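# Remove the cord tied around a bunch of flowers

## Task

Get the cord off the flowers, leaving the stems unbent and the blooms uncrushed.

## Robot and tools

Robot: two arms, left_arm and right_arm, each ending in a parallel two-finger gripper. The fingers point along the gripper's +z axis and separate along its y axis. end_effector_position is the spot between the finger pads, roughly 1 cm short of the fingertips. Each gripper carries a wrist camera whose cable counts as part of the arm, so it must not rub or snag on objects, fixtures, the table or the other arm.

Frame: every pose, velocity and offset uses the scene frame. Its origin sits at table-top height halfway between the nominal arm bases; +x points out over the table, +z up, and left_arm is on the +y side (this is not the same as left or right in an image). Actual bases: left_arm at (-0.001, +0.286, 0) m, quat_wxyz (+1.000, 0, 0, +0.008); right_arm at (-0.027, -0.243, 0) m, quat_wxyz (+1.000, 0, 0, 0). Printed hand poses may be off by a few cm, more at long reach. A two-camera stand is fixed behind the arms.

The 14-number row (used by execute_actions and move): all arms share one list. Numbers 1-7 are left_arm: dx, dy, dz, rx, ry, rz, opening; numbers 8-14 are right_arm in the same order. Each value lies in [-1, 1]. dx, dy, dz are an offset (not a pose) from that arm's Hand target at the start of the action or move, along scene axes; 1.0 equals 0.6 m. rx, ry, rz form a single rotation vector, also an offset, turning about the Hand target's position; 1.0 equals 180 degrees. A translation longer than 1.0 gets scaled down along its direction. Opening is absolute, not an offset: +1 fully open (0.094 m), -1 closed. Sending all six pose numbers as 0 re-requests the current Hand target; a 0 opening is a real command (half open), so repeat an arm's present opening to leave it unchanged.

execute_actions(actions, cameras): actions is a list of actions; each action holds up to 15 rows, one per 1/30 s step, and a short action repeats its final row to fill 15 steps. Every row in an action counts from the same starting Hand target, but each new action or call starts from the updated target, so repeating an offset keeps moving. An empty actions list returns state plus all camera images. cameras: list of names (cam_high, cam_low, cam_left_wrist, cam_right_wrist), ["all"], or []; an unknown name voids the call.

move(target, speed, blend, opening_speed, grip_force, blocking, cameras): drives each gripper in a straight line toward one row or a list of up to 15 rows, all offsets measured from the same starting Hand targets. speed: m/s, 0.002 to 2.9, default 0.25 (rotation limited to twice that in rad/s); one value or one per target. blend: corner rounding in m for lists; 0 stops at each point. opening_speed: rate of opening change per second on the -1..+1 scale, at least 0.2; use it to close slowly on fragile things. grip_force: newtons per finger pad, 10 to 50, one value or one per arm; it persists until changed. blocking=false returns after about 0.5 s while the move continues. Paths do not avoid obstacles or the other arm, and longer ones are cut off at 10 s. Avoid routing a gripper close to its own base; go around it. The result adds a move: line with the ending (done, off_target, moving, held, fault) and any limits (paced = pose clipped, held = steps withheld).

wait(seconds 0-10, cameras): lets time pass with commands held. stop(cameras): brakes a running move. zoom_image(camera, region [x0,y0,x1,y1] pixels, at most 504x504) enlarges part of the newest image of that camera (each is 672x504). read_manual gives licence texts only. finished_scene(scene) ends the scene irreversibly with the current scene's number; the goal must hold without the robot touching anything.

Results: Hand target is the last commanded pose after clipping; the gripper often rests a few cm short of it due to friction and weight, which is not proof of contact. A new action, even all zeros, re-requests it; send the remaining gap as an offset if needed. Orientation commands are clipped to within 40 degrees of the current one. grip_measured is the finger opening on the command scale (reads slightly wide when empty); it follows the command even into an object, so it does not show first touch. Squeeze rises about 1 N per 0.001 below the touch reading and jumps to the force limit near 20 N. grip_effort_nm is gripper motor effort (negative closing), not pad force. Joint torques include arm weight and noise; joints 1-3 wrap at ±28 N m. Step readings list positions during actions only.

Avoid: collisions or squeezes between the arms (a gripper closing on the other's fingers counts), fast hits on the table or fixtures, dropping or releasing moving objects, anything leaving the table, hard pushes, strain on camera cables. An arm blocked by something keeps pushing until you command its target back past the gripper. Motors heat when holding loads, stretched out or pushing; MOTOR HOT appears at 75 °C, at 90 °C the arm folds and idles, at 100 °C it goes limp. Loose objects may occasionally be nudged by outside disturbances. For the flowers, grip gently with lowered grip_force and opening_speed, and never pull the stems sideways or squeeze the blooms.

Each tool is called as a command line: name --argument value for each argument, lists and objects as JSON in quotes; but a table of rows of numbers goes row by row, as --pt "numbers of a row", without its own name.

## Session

execute_actions --actions '[]'

Scene clock: 0.00 s.
left_arm: end_effector_position=(+0.2805, +0.1600, +0.1939) grip_measured=+1.000 grip_effort_nm=n/a end_effector_quat_wxyz=(+0.593, +0.223, +0.771, -0.067) | right_arm: end_effector_position=(+0.2449, -0.1495, +0.2202) grip_measured=+1.000 grip_effort_nm=n/a end_effector_quat_wxyz=(+0.533, -0.038, +0.834, +0.135)
Joint positions: left_arm=[-0.478 0.69 0.367 0.032 -0.065 0.149 0.094] | right_arm=[0.373 0.644 0.572 -0.335 0.073 0.233 0.094]
Joint velocities: within noise
Joint torques (N m): no reading
Motor temperatures (°C): left_arm=[29 31 30 29 29 31 28] | right_arm=[27 30 31 32 29 29 29]
Heat: left arm: 31 °C; right arm: 32 °C.
Hand target: left_arm +0.2807, +0.1599, +0.1999; +0.600, +0.220, +0.766, -0.069 | right_arm +0.2454, -0.1496, +0.2288; +0.543, -0.037, +0.828, +0.137
Tool commands: left_gripper/opening=+1.0 right_gripper/opening=+1.0

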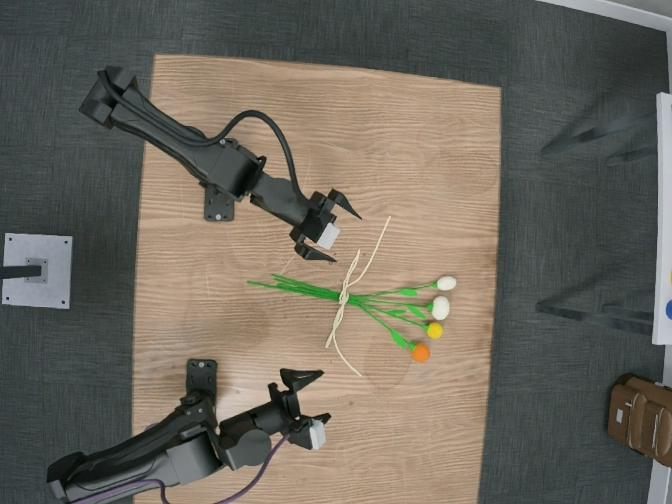

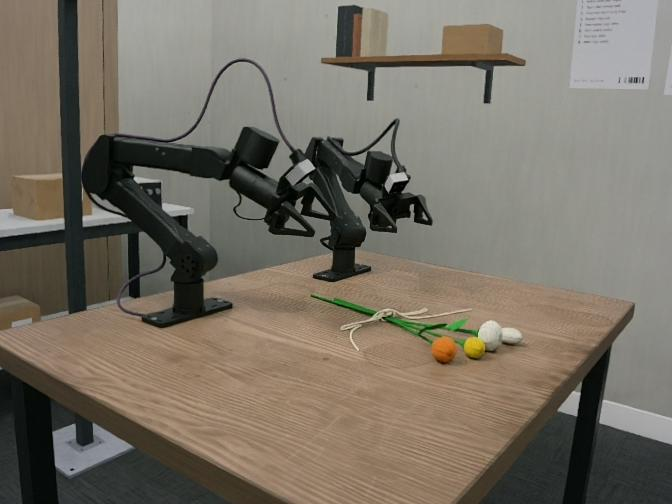

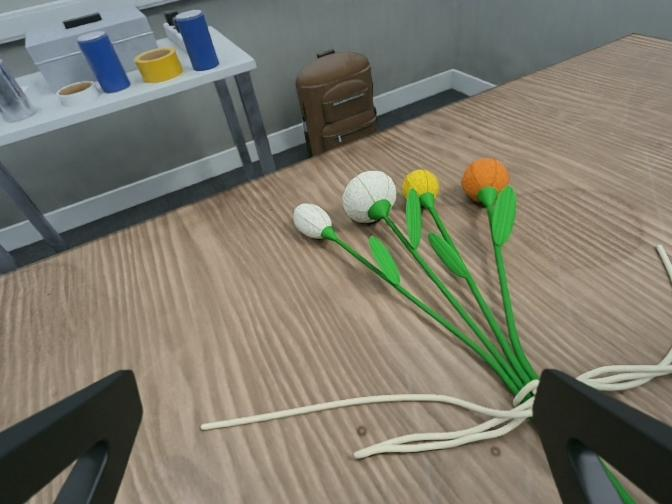

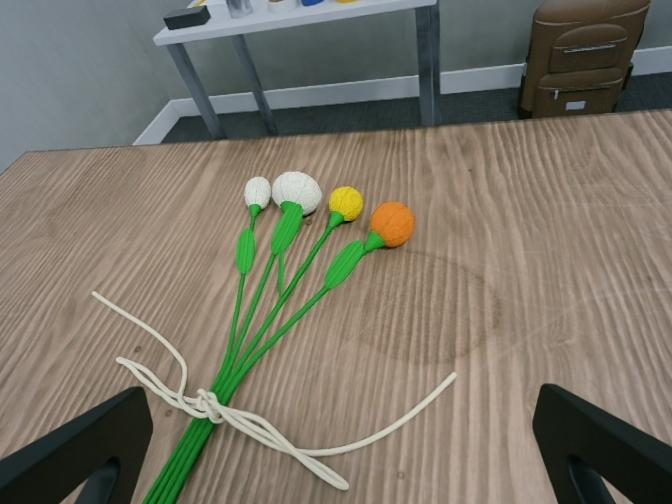

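move --pt "0.0638 -0.2182 -0.1415 0.3667 0.2353 -0.3275 -0.3 0.0077 -0.1173 -0.1313 -0.0111 0.3818 -0.1469 -0.3" --speed 0.35 --grip_force '[30, 20]' --cameras '["all"]'

Scene clock: 56.87 s.
left_arm: end_effector_position=(+0.3177, +0.0321, +0.1206) grip_measured=-0.297 grip_effort_nm=-0.13 end_effector_quat_wxyz=(+0.009, +0.769, +0.640, +0.001) | right_arm: end_effector_position=(+0.2425, -0.2203, +0.1432) grip_measured=-0.298 grip_effort_nm=-0.07 end_effector_quat_wxyz=(-0.010, +0.209, +0.978, -0.005)
Joint positions: left_arm=[-0.691 2.091 1.944 -1.405 0.001 1.079 0.033] | right_arm=[0.082 1.586 1.39 -1.396 0.003 0.504 0.033]
Joint torques (N m): left_arm=[-0.54 -7.86 9.88 0.11 -0.04 0.11] | right_arm=[-0.27 -5.04 8.77 0.08 -0.03 0.1]
Motor temperatures (°C): left_arm=[29 32 35 34 29 31 28] | right_arm=[27 30 36 38 29 29 29]
Heat: left arm: 35 °C; right arm: 38 °C.
Hand target: left_arm +0.3189, +0.0289, +0.1149; +0.000, +0.775, +0.633, +0.000 | right_arm +0.2501, -0.2200, +0.1500; +0.000, +0.216, +0.976, +0.000
Off the commanded pose: left_arm 0.007 m, 2 deg | right_arm 0.010 m, 1 deg.
grip_force (N): 30, 20
move: done

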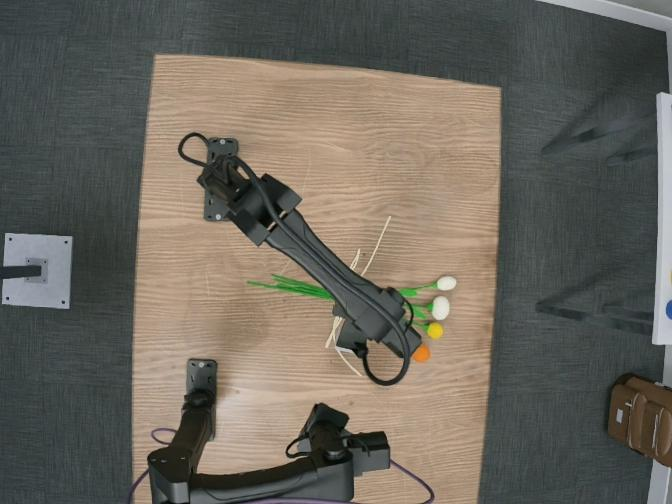

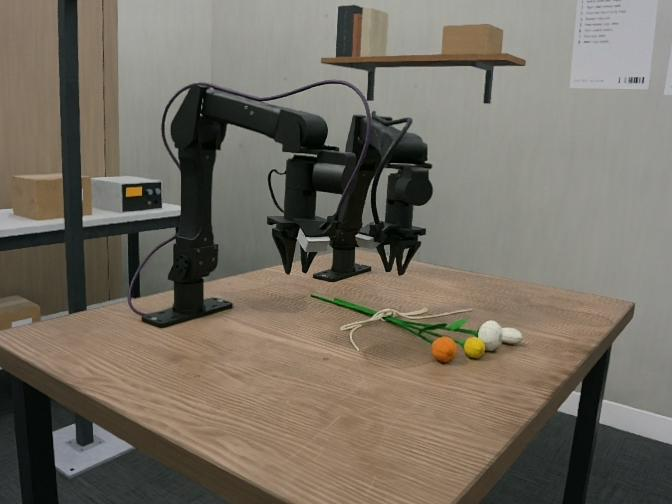

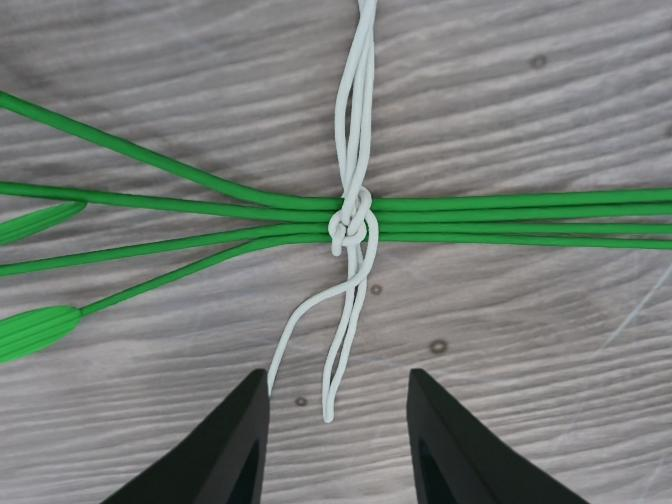

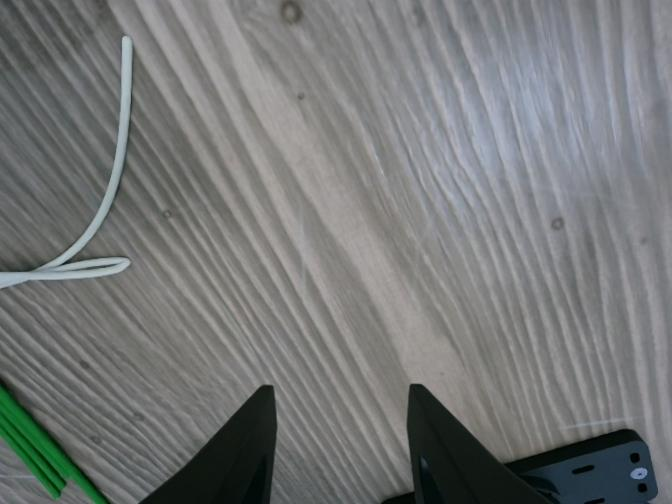

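move --pt "-0.0165 -0.0073 -0.16 0 0 0 -0.4 0 0 0 0 0 0 -0.3" --pt "-0.0165 -0.0073 -0.16 0 0 0 -1 0 0 0 0 0 0 -0.3" --speed '[0.07, 0.05]' --cameras '["cam_left_wrist", "cam_low"]'

Scene clock: 85.67 s.
left_arm: end_effector_position=(+0.3138, +0.0250, +0.0330) grip_measured=-0.801 grip_effort_nm=-0.58 end_effector_quat_wxyz=(+0.015, +0.773, +0.634, +0.003) | right_arm: end_effector_position=(+0.2425, -0.2203, +0.1432) grip_measured=-0.298 grip_effort_nm=-0.07 end_effector_quat_wxyz=(-0.010, +0.209, +0.978, -0.005)
Joint positions: left_arm=[-0.711 2.114 1.629 -1.056 -0.001 1.072 0.009] | right_arm=[0.082 1.586 1.39 -1.396 0.003 0.504 0.033]
Joint torques (N m): left_arm=[-0.81 -8.23 6.17 0.36 -0.02 -0.07] | right_arm=[-0.18 -4.98 8.69 0.07 -0.04 0.07]
Heat: left arm: 35 °C; right arm: 38 °C.
Hand target: left_arm +0.3090, +0.0246, +0.0189; +0.000, +0.774, +0.633, +0.000 | right_arm +0.2501, -0.2200, +0.1500; +0.000, +0.216, +0.976, +0.000
Off the commanded pose: left_arm 0.015 m, 2 deg | right_arm 0.010 m, 1 deg.
grip_force (N): 30, 20
move: off_target (left_arm); target 2's new opening was sent with left_arm's hand 0.015 m and 2 deg from that target
Images, in order (width x height): cam_low 672x504, cam_left_wrist 672x504.

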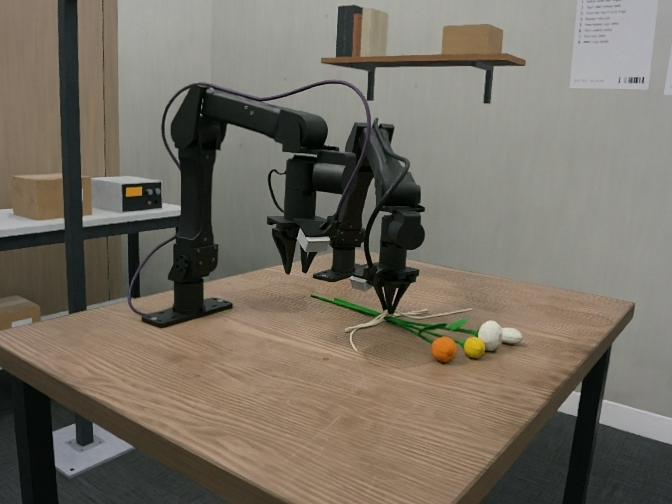

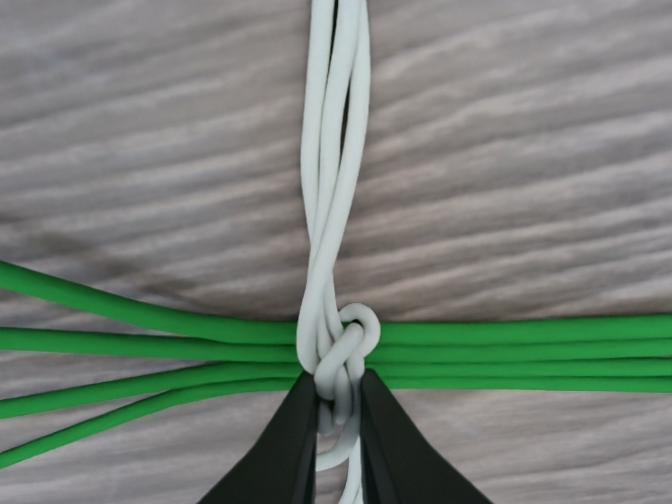

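move --target '[-0.0817, 0.0167, 0.01, 0, 0, 0, -1, 0, 0, 0, 0, 0, 0, -0.3]' --speed 0.06 --cameras '["cam_left_wrist", "cam_high"]'

Scene clock: 108.53 s.
left_arm: end_effector_position=(+0.2727, +0.0323, +0.0268) grip_measured=-0.809 grip_effort_nm=-0.64 end_effector_quat_wxyz=(+0.010, +0.772, +0.635, +0.011) | right_arm: end_effector_position=(+0.2425, -0.2203, +0.1432) grip_measured=-0.298 grip_effort_nm=-0.07 end_effector_quat_wxyz=(-0.010, +0.209, +0.978, -0.005)
Joint positions: left_arm=[-0.776 1.995 1.424 -0.977 -0.019 1.006 0.009] | right_arm=[0.082 1.586 1.39 -1.396 0.003 0.504 0.033]
Joint torques (N m): left_arm=[-0.99 -10.67 4.4 0.16 0.15 -0.07] | right_arm=[-0.29 -4.85 8.76 0.07 -0.03 0.08]
Heat: left arm: 36 °C; right arm: 39 °C.
Hand target: left_arm +0.2601, +0.0346, +0.0250; +0.000, +0.775, +0.633, +0.000 | right_arm +0.2501, -0.2200, +0.1500; +0.000, +0.216, +0.976, +0.000
Off the commanded pose: left_arm 0.013 m, 2 deg | right_arm 0.010 m, 1 deg.
grip_force (N): 30, 20
move: off_target (left_arm)
Images, in order (width x height): cam_high 672x504, cam_left_wrist 672x504.

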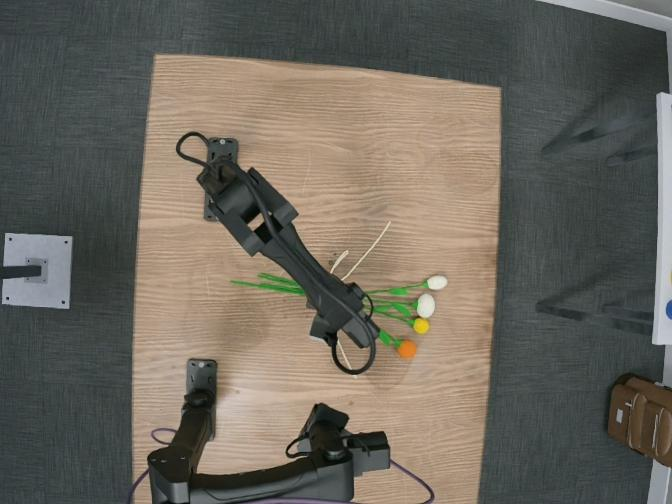

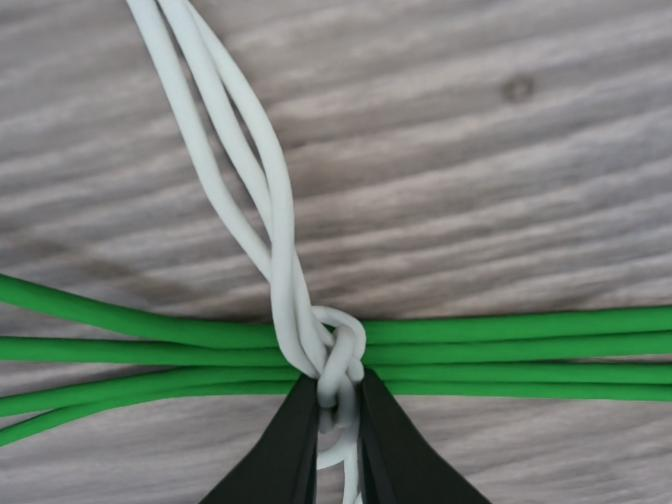

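move --target '[-0.1835, -0.141, 0.01, 0, 0, -0.139, -1, 0.033, 0.2, -0.033, 0, 0, 0.028, -0.3]' --speed 0.09 --cameras '["cam_left_wrist", "cam_high", "cam_right_wrist"]'

Scene clock: 212.67 s.
left_arm: end_effector_position=(+0.2254, -0.0043, +0.0271) grip_measured=-0.810 grip_effort_nm=-0.64 end_effector_quat_wxyz=(+0.008, +0.823, +0.568, +0.012) | right_arm: end_effector_position=(+0.2461, -0.1715, +0.1362) grip_measured=-0.298 grip_effort_nm=-0.07 end_effector_quat_wxyz=(-0.017, +0.188, +0.982, -0.007)
Joint positions: left_arm=[-0.94 1.981 1.405 -0.977 -0.024 1.009 0.009] | right_arm=[0.251 1.644 1.423 -1.385 -0.001 0.63 0.033]
Joint torques (N m): left_arm=[0.34 -9.29 6.98 0.24 -0.01 -0.03] | right_arm=[-0.35 -6.15 5.44 0.1 0.03 -0.03]
Motor temperatures (°C): left_arm=[29 43 32 30 29 31 29] | right_arm=[27 33 41 34 29 29 29]
Heat: left arm: 43 °C; right arm: 41 °C.
Hand target: left_arm +0.2261, -0.0037, +0.0271; +0.008, +0.822, +0.570, +0.011 (not the last commanded pose) | right_arm +0.2462, -0.1729, +0.1362; -0.016, +0.190, +0.982, -0.008 (not the last commanded pose)
Off the commanded pose: left_arm 0.088 m, 16 deg | right_arm 0.076 m, 3 deg.
grip_force (N): 30, 20
move: held (left_arm, right_arm; a check stopped the path); limits=held
pose unreachable (left arm): on one or more control steps of this call, first in action 0 (counted from 0), this arm could not follow its commanded pose, so it was not sent that pose on those steps. It may still have moved: this result reports where it is.
cause: moving toward the commanded pose would bring a part of the arm too close to another arm (this arm's wrist (the part past joint 4) and the right arm's gripper housing, along the way the arms are being sent, or toward where that arm still pushes).
pose unreachable (right arm): on one or more control steps of this call, first in action 0 (counted from 0), this arm could not follow its commanded pose, so it was not sent that pose on those steps. It may still have moved: this result reports where it is.
cause: moving toward the commanded pose would bring a part of the arm too close to another arm (this arm's gripper housing and the left arm's wrist (the part past joint 4), where that arm would come to rest).
Images, in order (width x height): cam_high 672x504, cam_left_wrist 672x504, cam_right_wrist 672x504.

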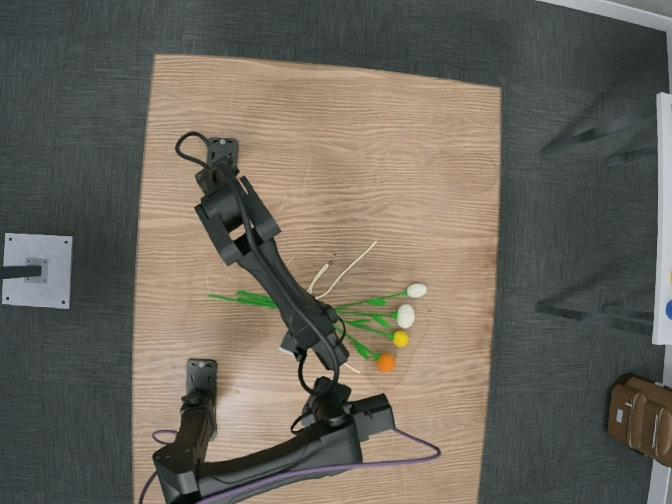

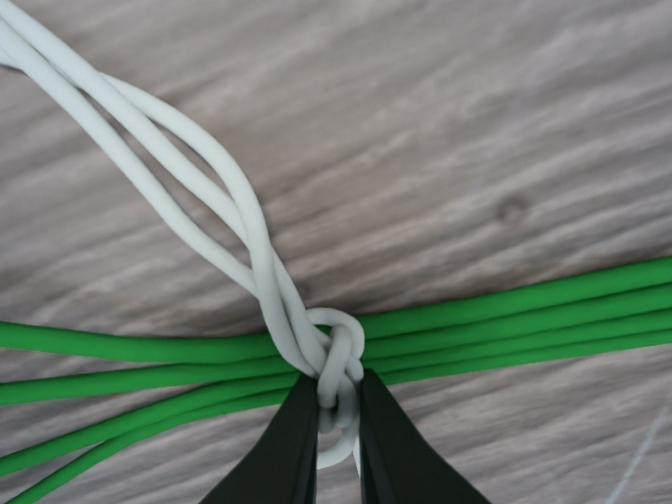

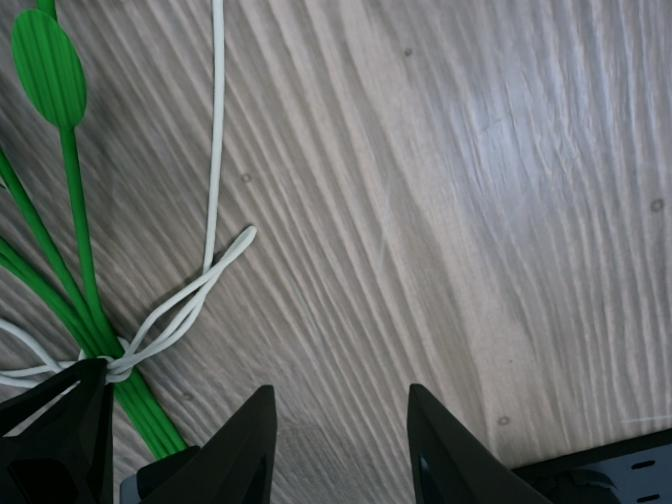

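move --pt "0 0 0.005 0 0 0 -1 0.156 0.005 0.006 0 0 0 -0.3" --pt "-0.127 -0.077 0.01 0 0 -0.089 -1 0.156 0.005 0.006 0 0 0 -0.3" --pt "-0.127 -0.077 0.01 0 0 -0.089 -1 0.0563 0.1215 -0.01 0 0 0 -0.3" --speed '[0.2, 0.1, 0.15]' --cameras '["cam_left_wrist", "cam_high", "cam_right_wrist"]'

Scene clock: 239.27 s.
left_arm: end_effector_position=(+0.1556, -0.0462, +0.0275) grip_measured=-0.810 grip_effort_nm=-0.64 end_effector_quat_wxyz=(+0.008, +0.888, +0.460, +0.020) | right_arm: end_effector_position=(+0.2805, -0.0984, +0.1211) grip_measured=-0.298 grip_effort_nm=-0.07 end_effector_quat_wxyz=(-0.033, +0.184, +0.982, -0.017)
Joint positions: left_arm=[-1.17 1.981 1.406 -0.982 -0.041 1.031 0.009] | right_arm=[0.43 1.902 1.673 -1.414 -0.01 0.8 0.033]
Joint torques (N m): left_arm=[-0.84 -9.94 8.18 0.08 0.16 0.13] | right_arm=[-0.17 -11.7 4.01 0.12 0.04 0.11]
Heat: left arm: 40 °C; right arm: 39 °C.
Hand target: left_arm +0.1499, -0.0498, +0.0331; +0.010, +0.893, +0.450, +0.010 | right_arm +0.2800, -0.1001, +0.1303; -0.016, +0.190, +0.982, -0.008
Off the commanded pose: left_arm 0.009 m, 2 deg | right_arm 0.009 m, 2 deg.
grip_force (N): 30, 20
move: done
Images, in order (width x height): cam_high 672x504, cam_left_wrist 672x504, cam_right_wrist 672x504.

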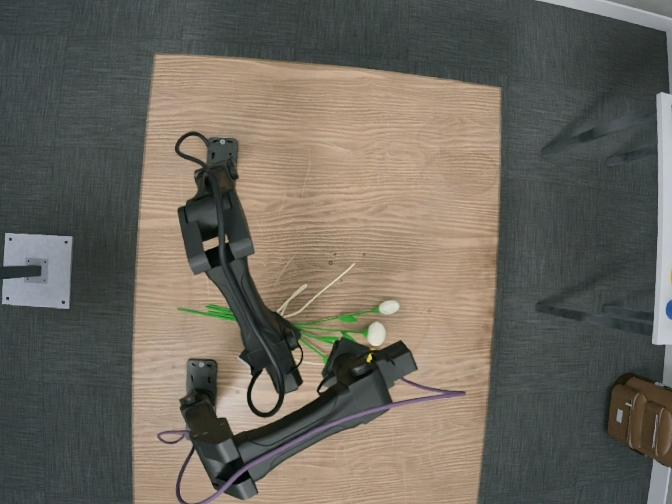

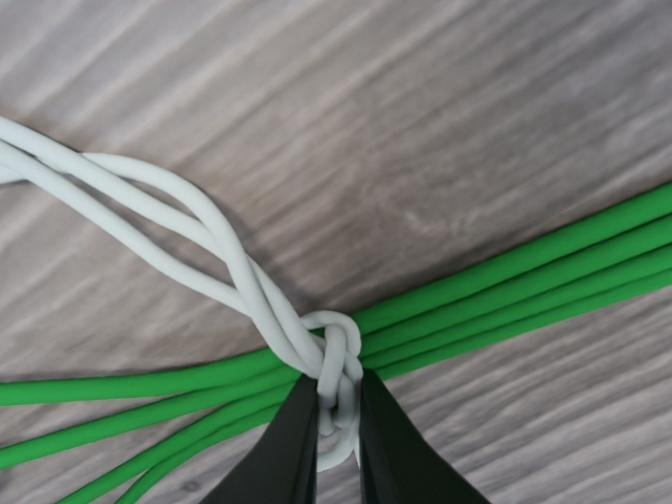

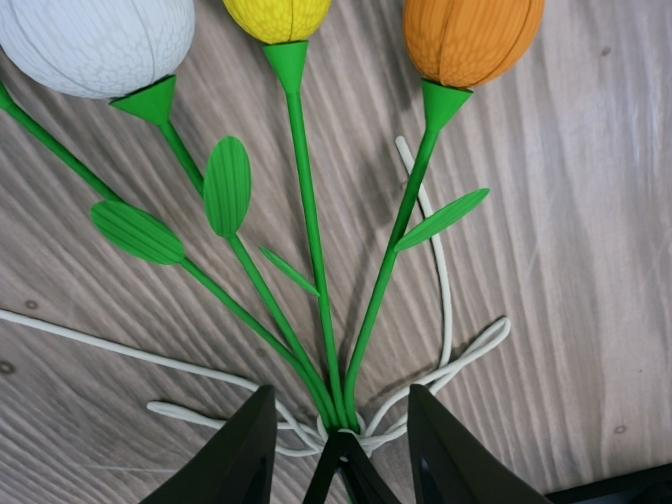

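move --pt "0 0 0 0 0 0 -1 -0.07 -0.0265 -0.117 0 0 -0.064 -0.5" --pt "0 0 0 0 0 0 -1 -0.07 -0.0265 -0.212 0 0 -0.064 -0.5" --pt "0 0 0 0 0 0 -1 -0.07 -0.0265 -0.212 0 0 -0.064 -1" --pt "0 0 0 0 0 0 -1 0.258 -0.24 -0.1755 0 0 -0.064 -1" --speed '[0.15, 0.07, 0.05, 0.11]' --blend '[0.015, 0, 0, 0]' --cameras '["cam_left_wrist", "cam_high", "cam_right_wrist"]'

Scene clock: 299.13 s.
left_arm: end_effector_position=(+0.1556, -0.0462, +0.0275) grip_measured=-0.810 grip_effort_nm=-0.64 end_effector_quat_wxyz=(+0.008, +0.888, +0.460, +0.020) | right_arm: end_effector_position=(+0.2519, -0.1114, +0.0904) grip_measured=-0.498 grip_effort_nm=-0.07 end_effector_quat_wxyz=(-0.054, +0.216, +0.974, -0.034)
Joint positions: left_arm=[-1.17 1.981 1.406 -0.982 -0.041 1.031 0.009] | right_arm=[0.43 1.84 1.464 -1.321 -0.011 0.866 0.024]
Joint torques (N m): left_arm=[-0.84 -9.94 8.17 0.08 0.16 0.13] | right_arm=[-0.08 -7.64 5.97 -0.01 -0.01 0]
Motor temperatures (°C): left_arm=[29 39 35 30 29 31 29] | right_arm=[27 44 36 34 29 29 29]
Heat: left arm: 39 °C; right arm: 44 °C.
Hand target: left_arm +0.1499, -0.0498, +0.0331; +0.010, +0.893, +0.450, +0.010 | right_arm +0.2552, -0.1099, +0.0921; -0.048, +0.215, +0.975, -0.030 (not the last commanded pose)
Tool commands: left_gripper/opening=-1.0 right_gripper/opening=-0.5
Off the commanded pose: left_arm 0.009 m, 2 deg | right_arm 0.235 m, 10 deg.
grip_force (N): 30, 20
move: held (right_arm; a check stopped the path); path passed 0 of 4 targets; target 3's new opening was not sent; limits=held
pose unreachable (right arm): on one or more control steps of this call, first in action 0 (counted from 0), this arm could not follow its commanded pose, so it was not sent that pose on those steps. It may still have moved: this result reports where it is.
cause: moving toward the commanded pose would bring a part of the arm too close to another arm (this arm's gripper housing and the left arm's wrist (the part past joint 4), where that arm would come to rest).
Images, in order (width x height): cam_high 672x504, cam_left_wrist 672x504, cam_right_wrist 672x504.

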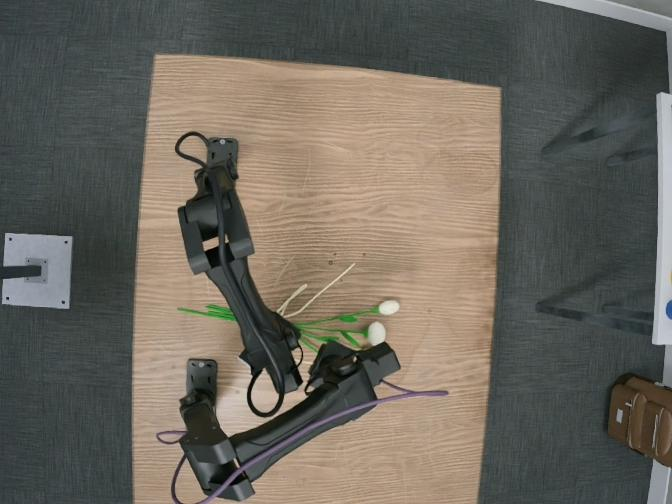

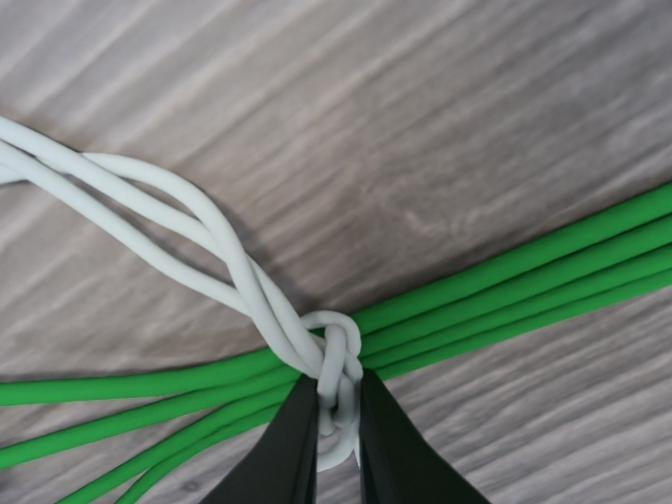

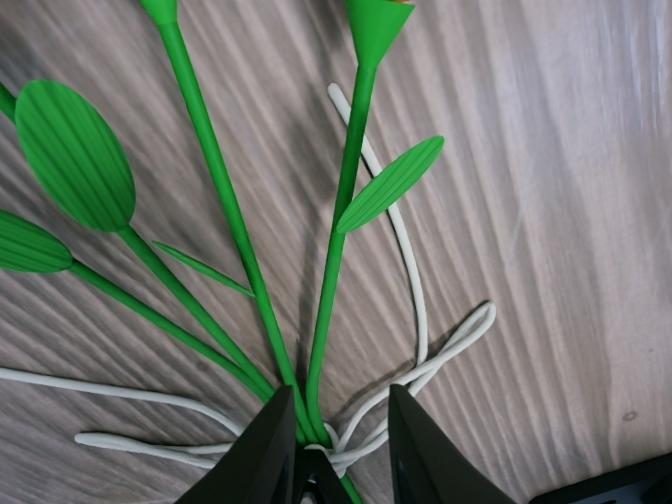

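move --pt "0 0 0 0 0 0 -1 0.0197 -0.0402 -0.0368 0.0096 -0.0347 -0.0451 -0.5" --pt "0 0 0 0 0 0 -1 0.0197 -0.0402 -0.1485 0.0096 -0.0347 -0.0451 -0.5" --pt "0 0 0 0 0 0 -1 0.0197 -0.0402 -0.1485 0.0096 -0.0347 -0.0451 -1" --pt "0 0 0 0 0 0 -1 0.348 -0.2535 -0.1118 0.0096 -0.0347 -0.0451 -1" --speed '[0.15, 0.07, 0.05, 0.11]' --blend '[0.01, 0, 0, 0]' --cameras '["cam_left_wrist", "cam_high", "cam_right_wrist"]'

Scene clock: 345.77 s.
left_arm: end_effector_position=(+0.1596, -0.0558, +0.0293) grip_measured=-0.813 grip_effort_nm=-0.64 end_effector_quat_wxyz=(+0.028, +0.887, +0.460, +0.018) | right_arm: end_effector_position=(+0.4560, -0.2541, +0.0266) grip_measured=-0.646 grip_effort_nm=-0.46 end_effector_quat_wxyz=(-0.012, +0.294, +0.956, +0.012)
Joint positions: left_arm=[-1.17 1.981 1.412 -0.949 -0.039 1.032 0.009] | right_arm=[-0.036 2.524 2.306 -1.369 -0.028 0.56 0.017]
Joint torques (N m): left_arm=[-0.8 -9.99 7.71 -0.17 0.15 0.12] | right_arm=[-0.35 -11.06 8.98 0.12 0.25 -0.23]
Heat: left arm: 40 °C; right arm: 41 °C.
Hand target: left_arm +0.1499, -0.0498, +0.0331; +0.010, +0.893, +0.450, +0.010 | right_arm +0.4640, -0.2619, +0.0250; -0.001, +0.284, +0.959, +0.000
Off the commanded pose: left_arm 0.012 m, 3 deg | right_arm 0.011 m, 2 deg.
grip_force (N): 30, 20
move: off_target (left_arm, right_arm)
Images, in order (width x height): cam_high 672x504, cam_left_wrist 672x504, cam_right_wrist 672x504.

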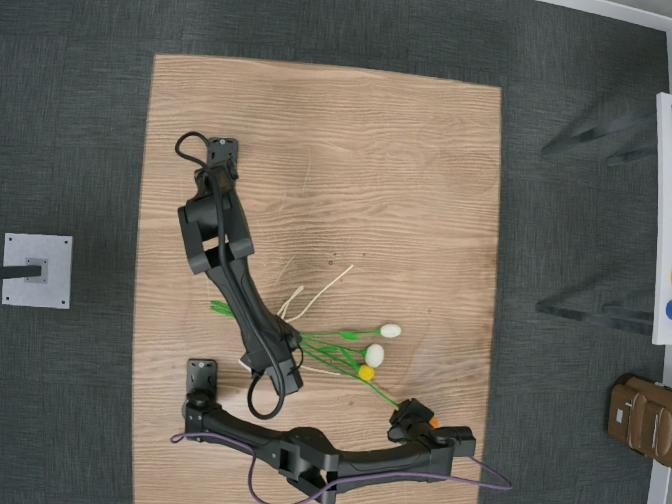

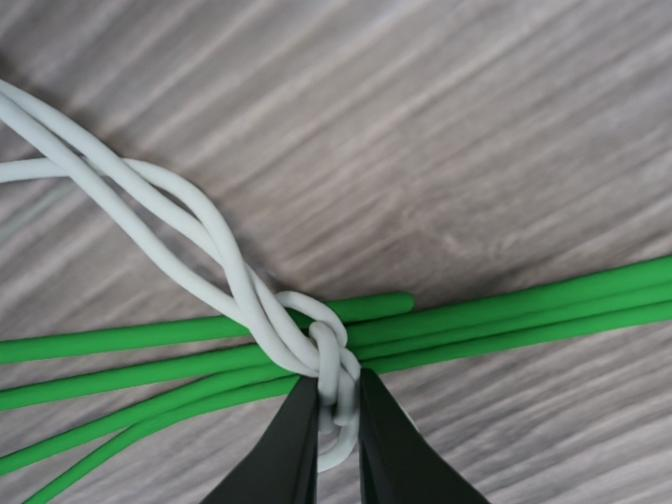

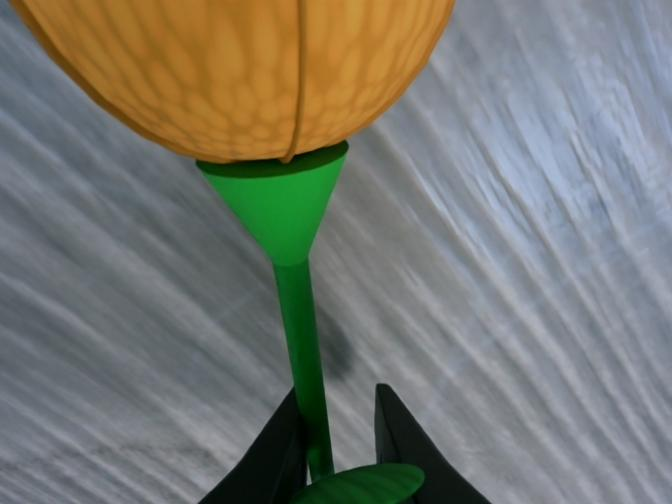

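move --pt "-0.067 0.043 0 0 0 0 -1 0.02 -0.013 0 0 0 0 -1" --pt "-0.067 0.043 0 0 0 0 -1 0.02 -0.013 -0.0367 0 0 0 -1" --pt "-0.067 0.043 0 0 0 0 -1 0.02 -0.013 -0.0367 0 0 0 -0.3" --pt "-0.067 0.043 0 0 0 0 -1 0.02 -0.013 0.16 0 0 0 -0.3" --pt "-0.067 0.043 0 0 0 0 -1 -0.323 0.253 0.158 0 0 0.072 -0.3" --speed '[0.08, 0.07, 0.05, 0.2, 0.25]' --blend '[0, 0, 0, 0.02, 0]' --cameras '["cam_left_wrist", "cam_high", "cam_right_wrist"]'

Scene clock: 377.90 s.
left_arm: end_effector_position=(+0.1165, -0.0277, +0.0272) grip_measured=-0.813 grip_effort_nm=-0.64 end_effector_quat_wxyz=(+0.008, +0.892, +0.451, +0.018) | right_arm: end_effector_position=(+0.2696, -0.1066, +0.1122) grip_measured=-0.302 grip_effort_nm=0.11 end_effector_quat_wxyz=(-0.018, +0.166, +0.986, -0.005)
Joint positions: left_arm=[-1.253 1.869 1.25 -0.94 -0.038 0.969 0.009] | right_arm=[0.42 1.813 1.524 -1.317 -0.012 0.755 0.033]
Joint torques (N m): left_arm=[-0.68 -11.03 5.27 0.13 0.12 -0.07] | right_arm=[-0.31 -10.69 4.05 0.24 0.09 0.1]
Heat: left arm: 41 °C; right arm: 45 °C.
Hand target: left_arm +0.1098, -0.0241, +0.0331; +0.010, +0.893, +0.450, +0.010 | right_arm +0.2702, -0.1101, +0.1198; +0.000, +0.174, +0.985, +0.000
Off the commanded pose: left_arm 0.010 m, 1 deg | right_arm 0.008 m, 2 deg.
grip_force (N): 30, 20
move: done; target 3's new opening was sent with right_arm's hand 0.012 m and 1 deg from that target
Images, in order (width x height): cam_high 672x504, cam_left_wrist 672x504, cam_right_wrist 672x504.

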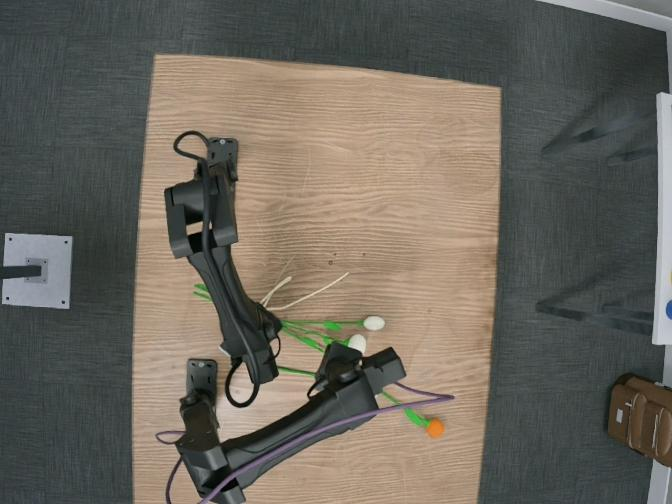

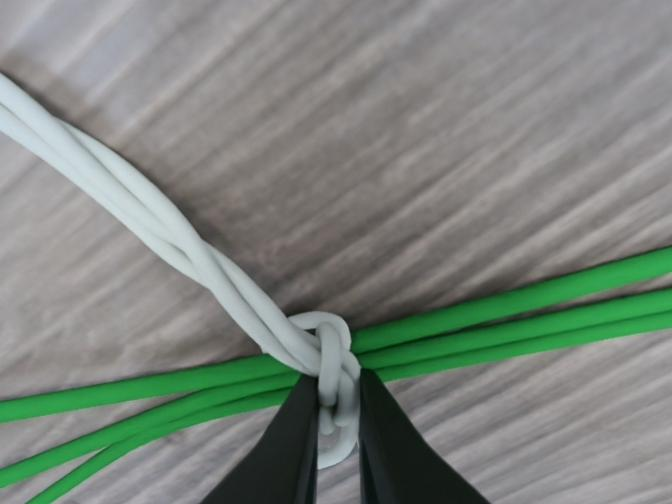

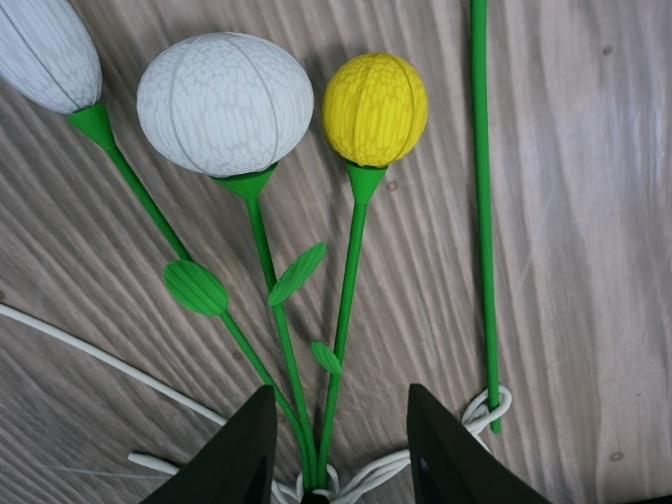

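move --pt "0 0 0 0 0 0 -1 -0.0353 -0.0015 -0.0997 0 0 -0.028 -0.55" --pt "0 0 0 0 0 0 -1 -0.0353 -0.0015 -0.1947 0 0 -0.028 -0.55" --pt "0 0 0 0 0 0 -1 -0.0353 -0.0015 -0.1947 0 0 -0.028 -1" --pt "-0.06 0.028 0 0 0 0 -1 0.303 -0.0915 -0.158 0 0 -0.028 -1" --speed '[0.15, 0.07, 0.05, 0.12]' --blend '[0.01, 0, 0, 0]' --cameras '["cam_left_wrist", "cam_high", "cam_right_wrist"]'

Scene clock: 422.70 s.
left_arm: end_effector_position=(+0.0792, -0.0085, +0.0261) grip_measured=-0.813 grip_effort_nm=-0.64 end_effector_quat_wxyz=(+0.002, +0.892, +0.451, +0.019) | right_arm: end_effector_position=(+0.4461, -0.1638, +0.0265) grip_measured=-0.882 grip_effort_nm=-0.46 end_effector_quat_wxyz=(-0.005, +0.221, +0.975, +0.004)
Joint positions: left_arm=[-1.347 1.779 1.13 -0.926 -0.037 0.874 0.009] | right_arm=[0.159 2.486 2.236 -1.327 -0.012 0.604 0.006]
Joint torques (N m): left_arm=[-0.84 -10.43 5.48 0.16 0.1 -0.08] | right_arm=[-0.12 -10.84 8.83 0.15 0.11 -0.07]
Heat: left arm: 42 °C; right arm: 44 °C.
Hand target: left_arm +0.0737, -0.0072, +0.0331; +0.010, +0.893, +0.450, +0.010 | right_arm +0.4519, -0.1651, +0.0249; -0.001, +0.217, +0.976, +0.000
Off the commanded pose: left_arm 0.009 m, 1 deg | right_arm 0.006 m, 1 deg.
grip_force (N): 30, 20
move: done
Images, in order (width x height): cam_high 672x504, cam_left_wrist 672x504, cam_right_wrist 672x504.

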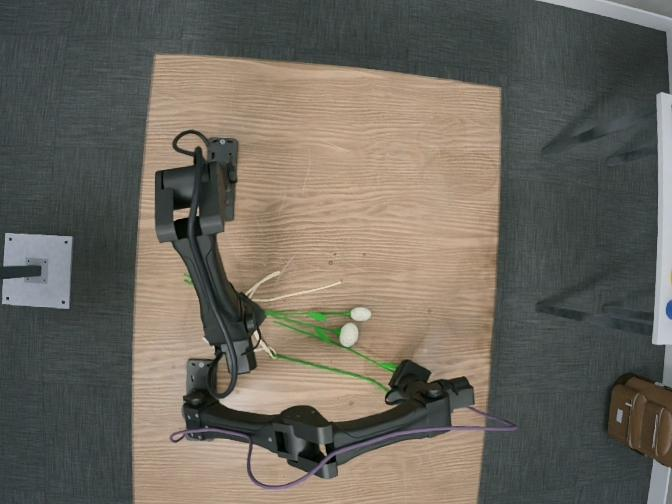

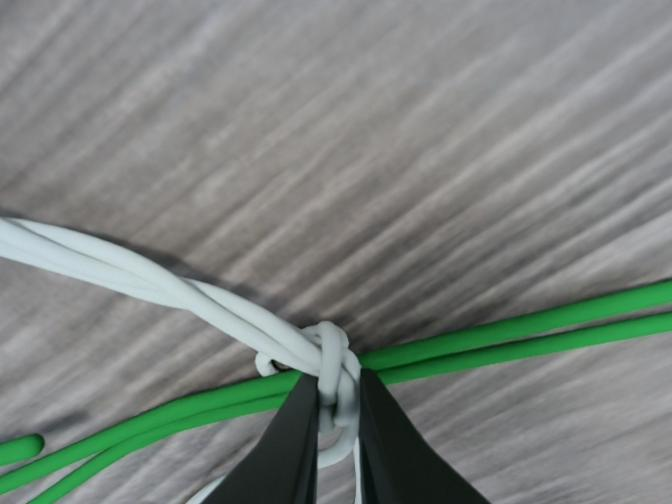

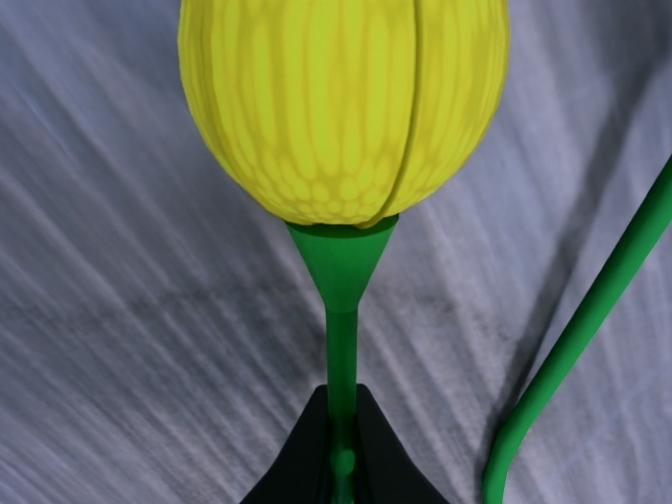

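move --pt "0 0 0 0 0 0 -1 0 0 -0.0365 0 0 0 -1" --pt "0 0 0 0 0 0 -1 0 0 -0.0365 0 0 0 -0.4" --pt "0 0 0 0 0 0 -1 0 0 0.125 0 0 0 -0.4" --pt "0 0 0 0 0 0 -1 -0.353 0.225 0.158 0 0 0.111 -0.2" --speed '[0.07, 0.05, 0.18, 0.25]' --blend '[0, 0, 0.03, 0]' --cameras '["cam_left_wrist", "cam_high", "cam_right_wrist"]'

Scene clock: 456.00 s.
left_arm: end_effector_position=(+0.0792, -0.0085, +0.0261) grip_measured=-0.813 grip_effort_nm=-0.64 end_effector_quat_wxyz=(+0.002, +0.892, +0.451, +0.019) | right_arm: end_effector_position=(+0.2391, -0.0267, +0.1118) grip_measured=-0.202 grip_effort_nm=0.11 end_effector_quat_wxyz=(-0.017, +0.038, +0.999, -0.006)
Joint positions: left_arm=[-1.347 1.779 1.13 -0.926 -0.037 0.874 0.009] | right_arm=[0.673 1.876 1.603 -1.331 -0.012 0.748 0.038]
Joint torques (N m): left_arm=[-0.83 -10.44 5.48 0.16 0.11 -0.08] | right_arm=[-0.27 -11.18 3.86 0.22 0.11 0.11]
Motor temperatures (°C): left_arm=[29 42 34 29 29 31 30] | right_arm=[27 46 41 33 29 29 29]
Heat: left arm: 42 °C; right arm: 46 °C.
Hand target: left_arm +0.0737, -0.0072, +0.0331; +0.010, +0.893, +0.450, +0.010 | right_arm +0.2401, -0.0301, +0.1197; -0.001, +0.044, +0.999, +0.000
Off the commanded pose: left_arm 0.009 m, 1 deg | right_arm 0.009 m, 2 deg.
grip_force (N): 30, 20
move: done; target 2's new opening was sent with right_arm's hand 0.013 m and 1 deg from that target
Images, in order (width x height): cam_high 672x504, cam_left_wrist 672x504, cam_right_wrist 672x504.

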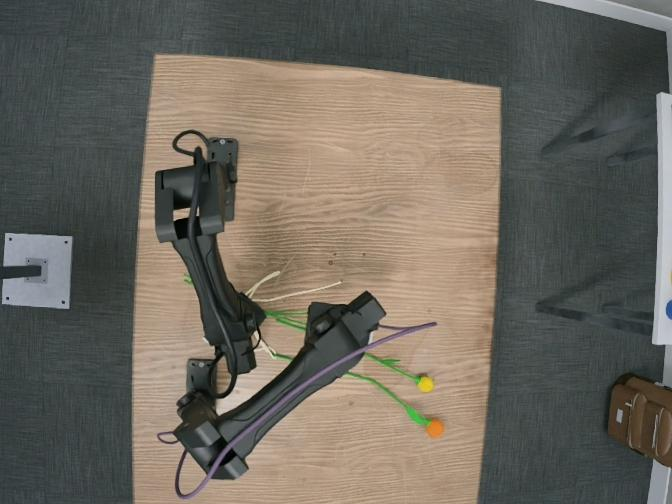

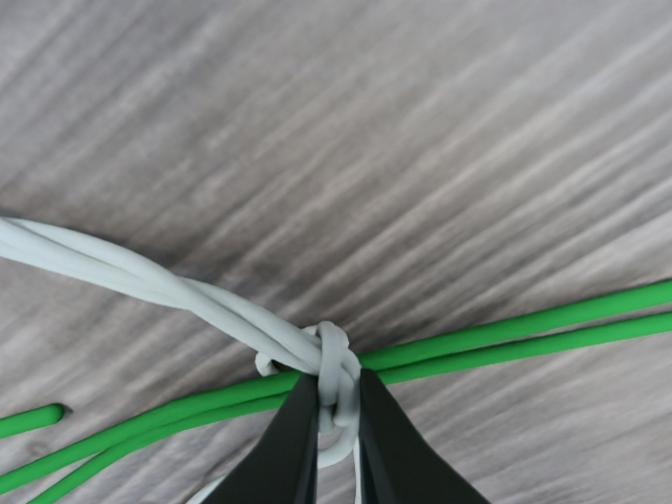

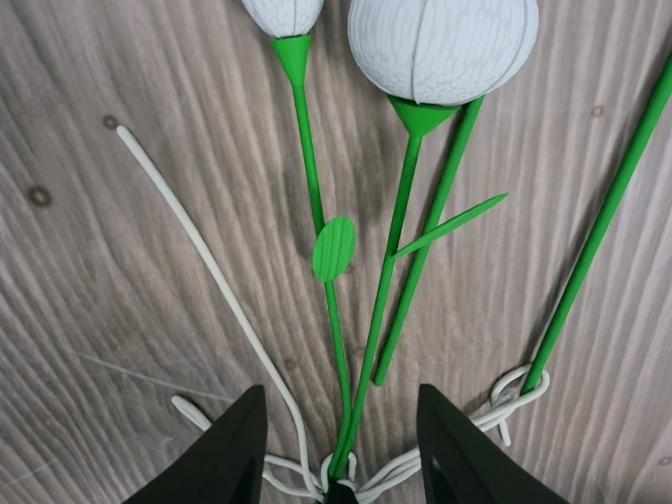

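move --pt "-0.04 0.002 0 0 0 0 -1 -0.0668 0.0102 -0.0995 0 0 0.0444 -0.6" --pt "-0.04 0.002 0 0 0 0 -1 -0.0668 0.0102 -0.1945 0 0 0.0444 -0.6" --pt "-0.04 0.002 0 0 0 0 -1 -0.0668 0.0102 -0.1945 0 0 0.0444 -1" --pt "-0.115 0.006 0 0 0 0 -1 0.2465 0.0535 -0.1578 0 0 0.0444 -1" --speed '[0.12, 0.07, 0.05, 0.11]' --blend '[0.01, 0, 0, 0]' --cameras '["cam_left_wrist", "cam_high", "cam_right_wrist"]'

Scene clock: 543.50 s.
left_arm: end_effector_position=(+0.0089, -0.0058, +0.0266) grip_measured=-0.814 grip_effort_nm=-0.64 end_effector_quat_wxyz=(+0.003, +0.893, +0.450, +0.019) | right_arm: end_effector_position=(+0.3817, +0.0011, +0.0264) grip_measured=-0.773 grip_effort_nm=-0.46 end_effector_quat_wxyz=(-0.006, -0.021, +1.000, +0.003)
Joint positions: left_arm=[-1.581 1.738 1.082 -0.926 -0.037 0.642 0.009] | right_arm=[0.531 2.465 2.198 -1.311 -0.011 0.489 0.011]
Joint torques (N m): left_arm=[-0.76 -9.99 5.5 0.16 0.08 -0.09] | right_arm=[-0.06 -10.67 8.88 0.13 0.08 -0.08]
Heat: left arm: 44 °C; right arm: 44 °C.
Hand target: left_arm +0.0047, -0.0036, +0.0331; +0.010, +0.893, +0.450, +0.010 | right_arm +0.3881, +0.0020, +0.0252; -0.001, -0.025, +1.000, +0.000
Off the commanded pose: left_arm 0.008 m, 1 deg | right_arm 0.007 m, 1 deg.
grip_force (N): 30, 20
move: done
Images, in order (width x height): cam_high 672x504, cam_left_wrist 672x504, cam_right_wrist 672x504.

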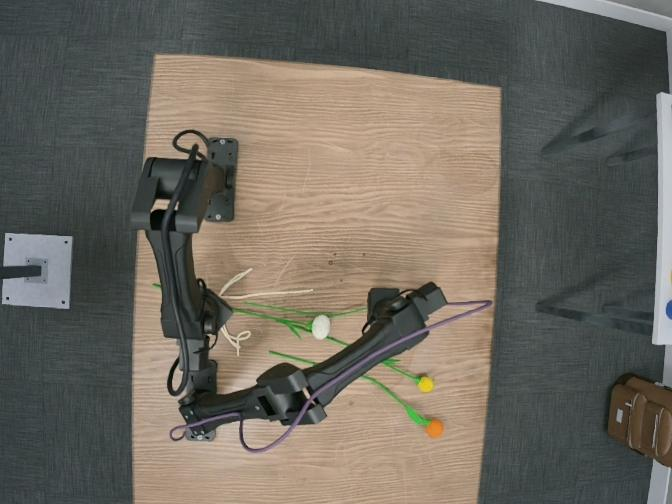

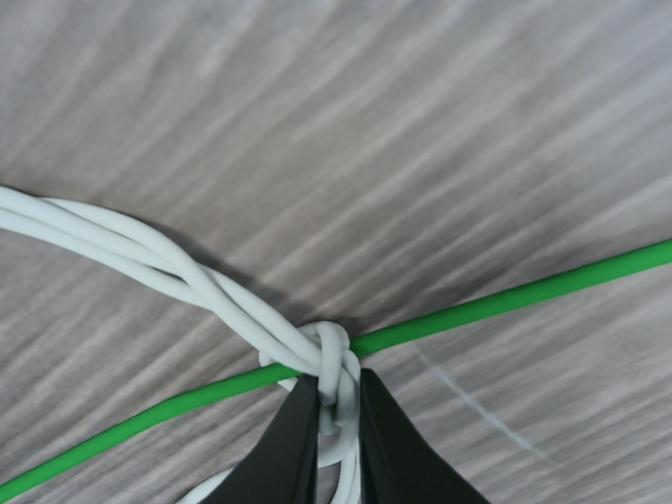

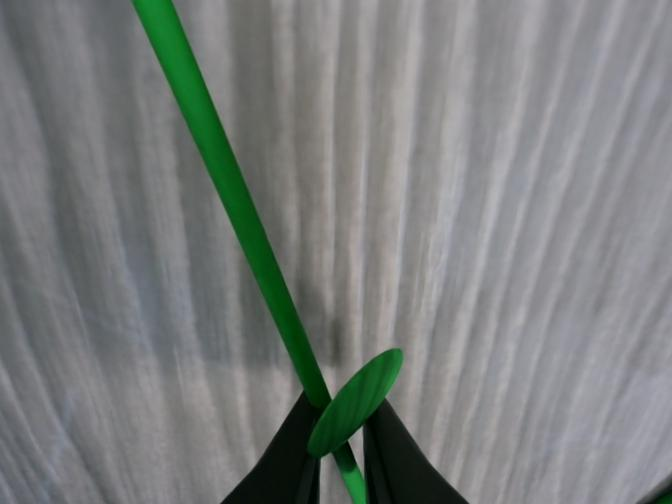

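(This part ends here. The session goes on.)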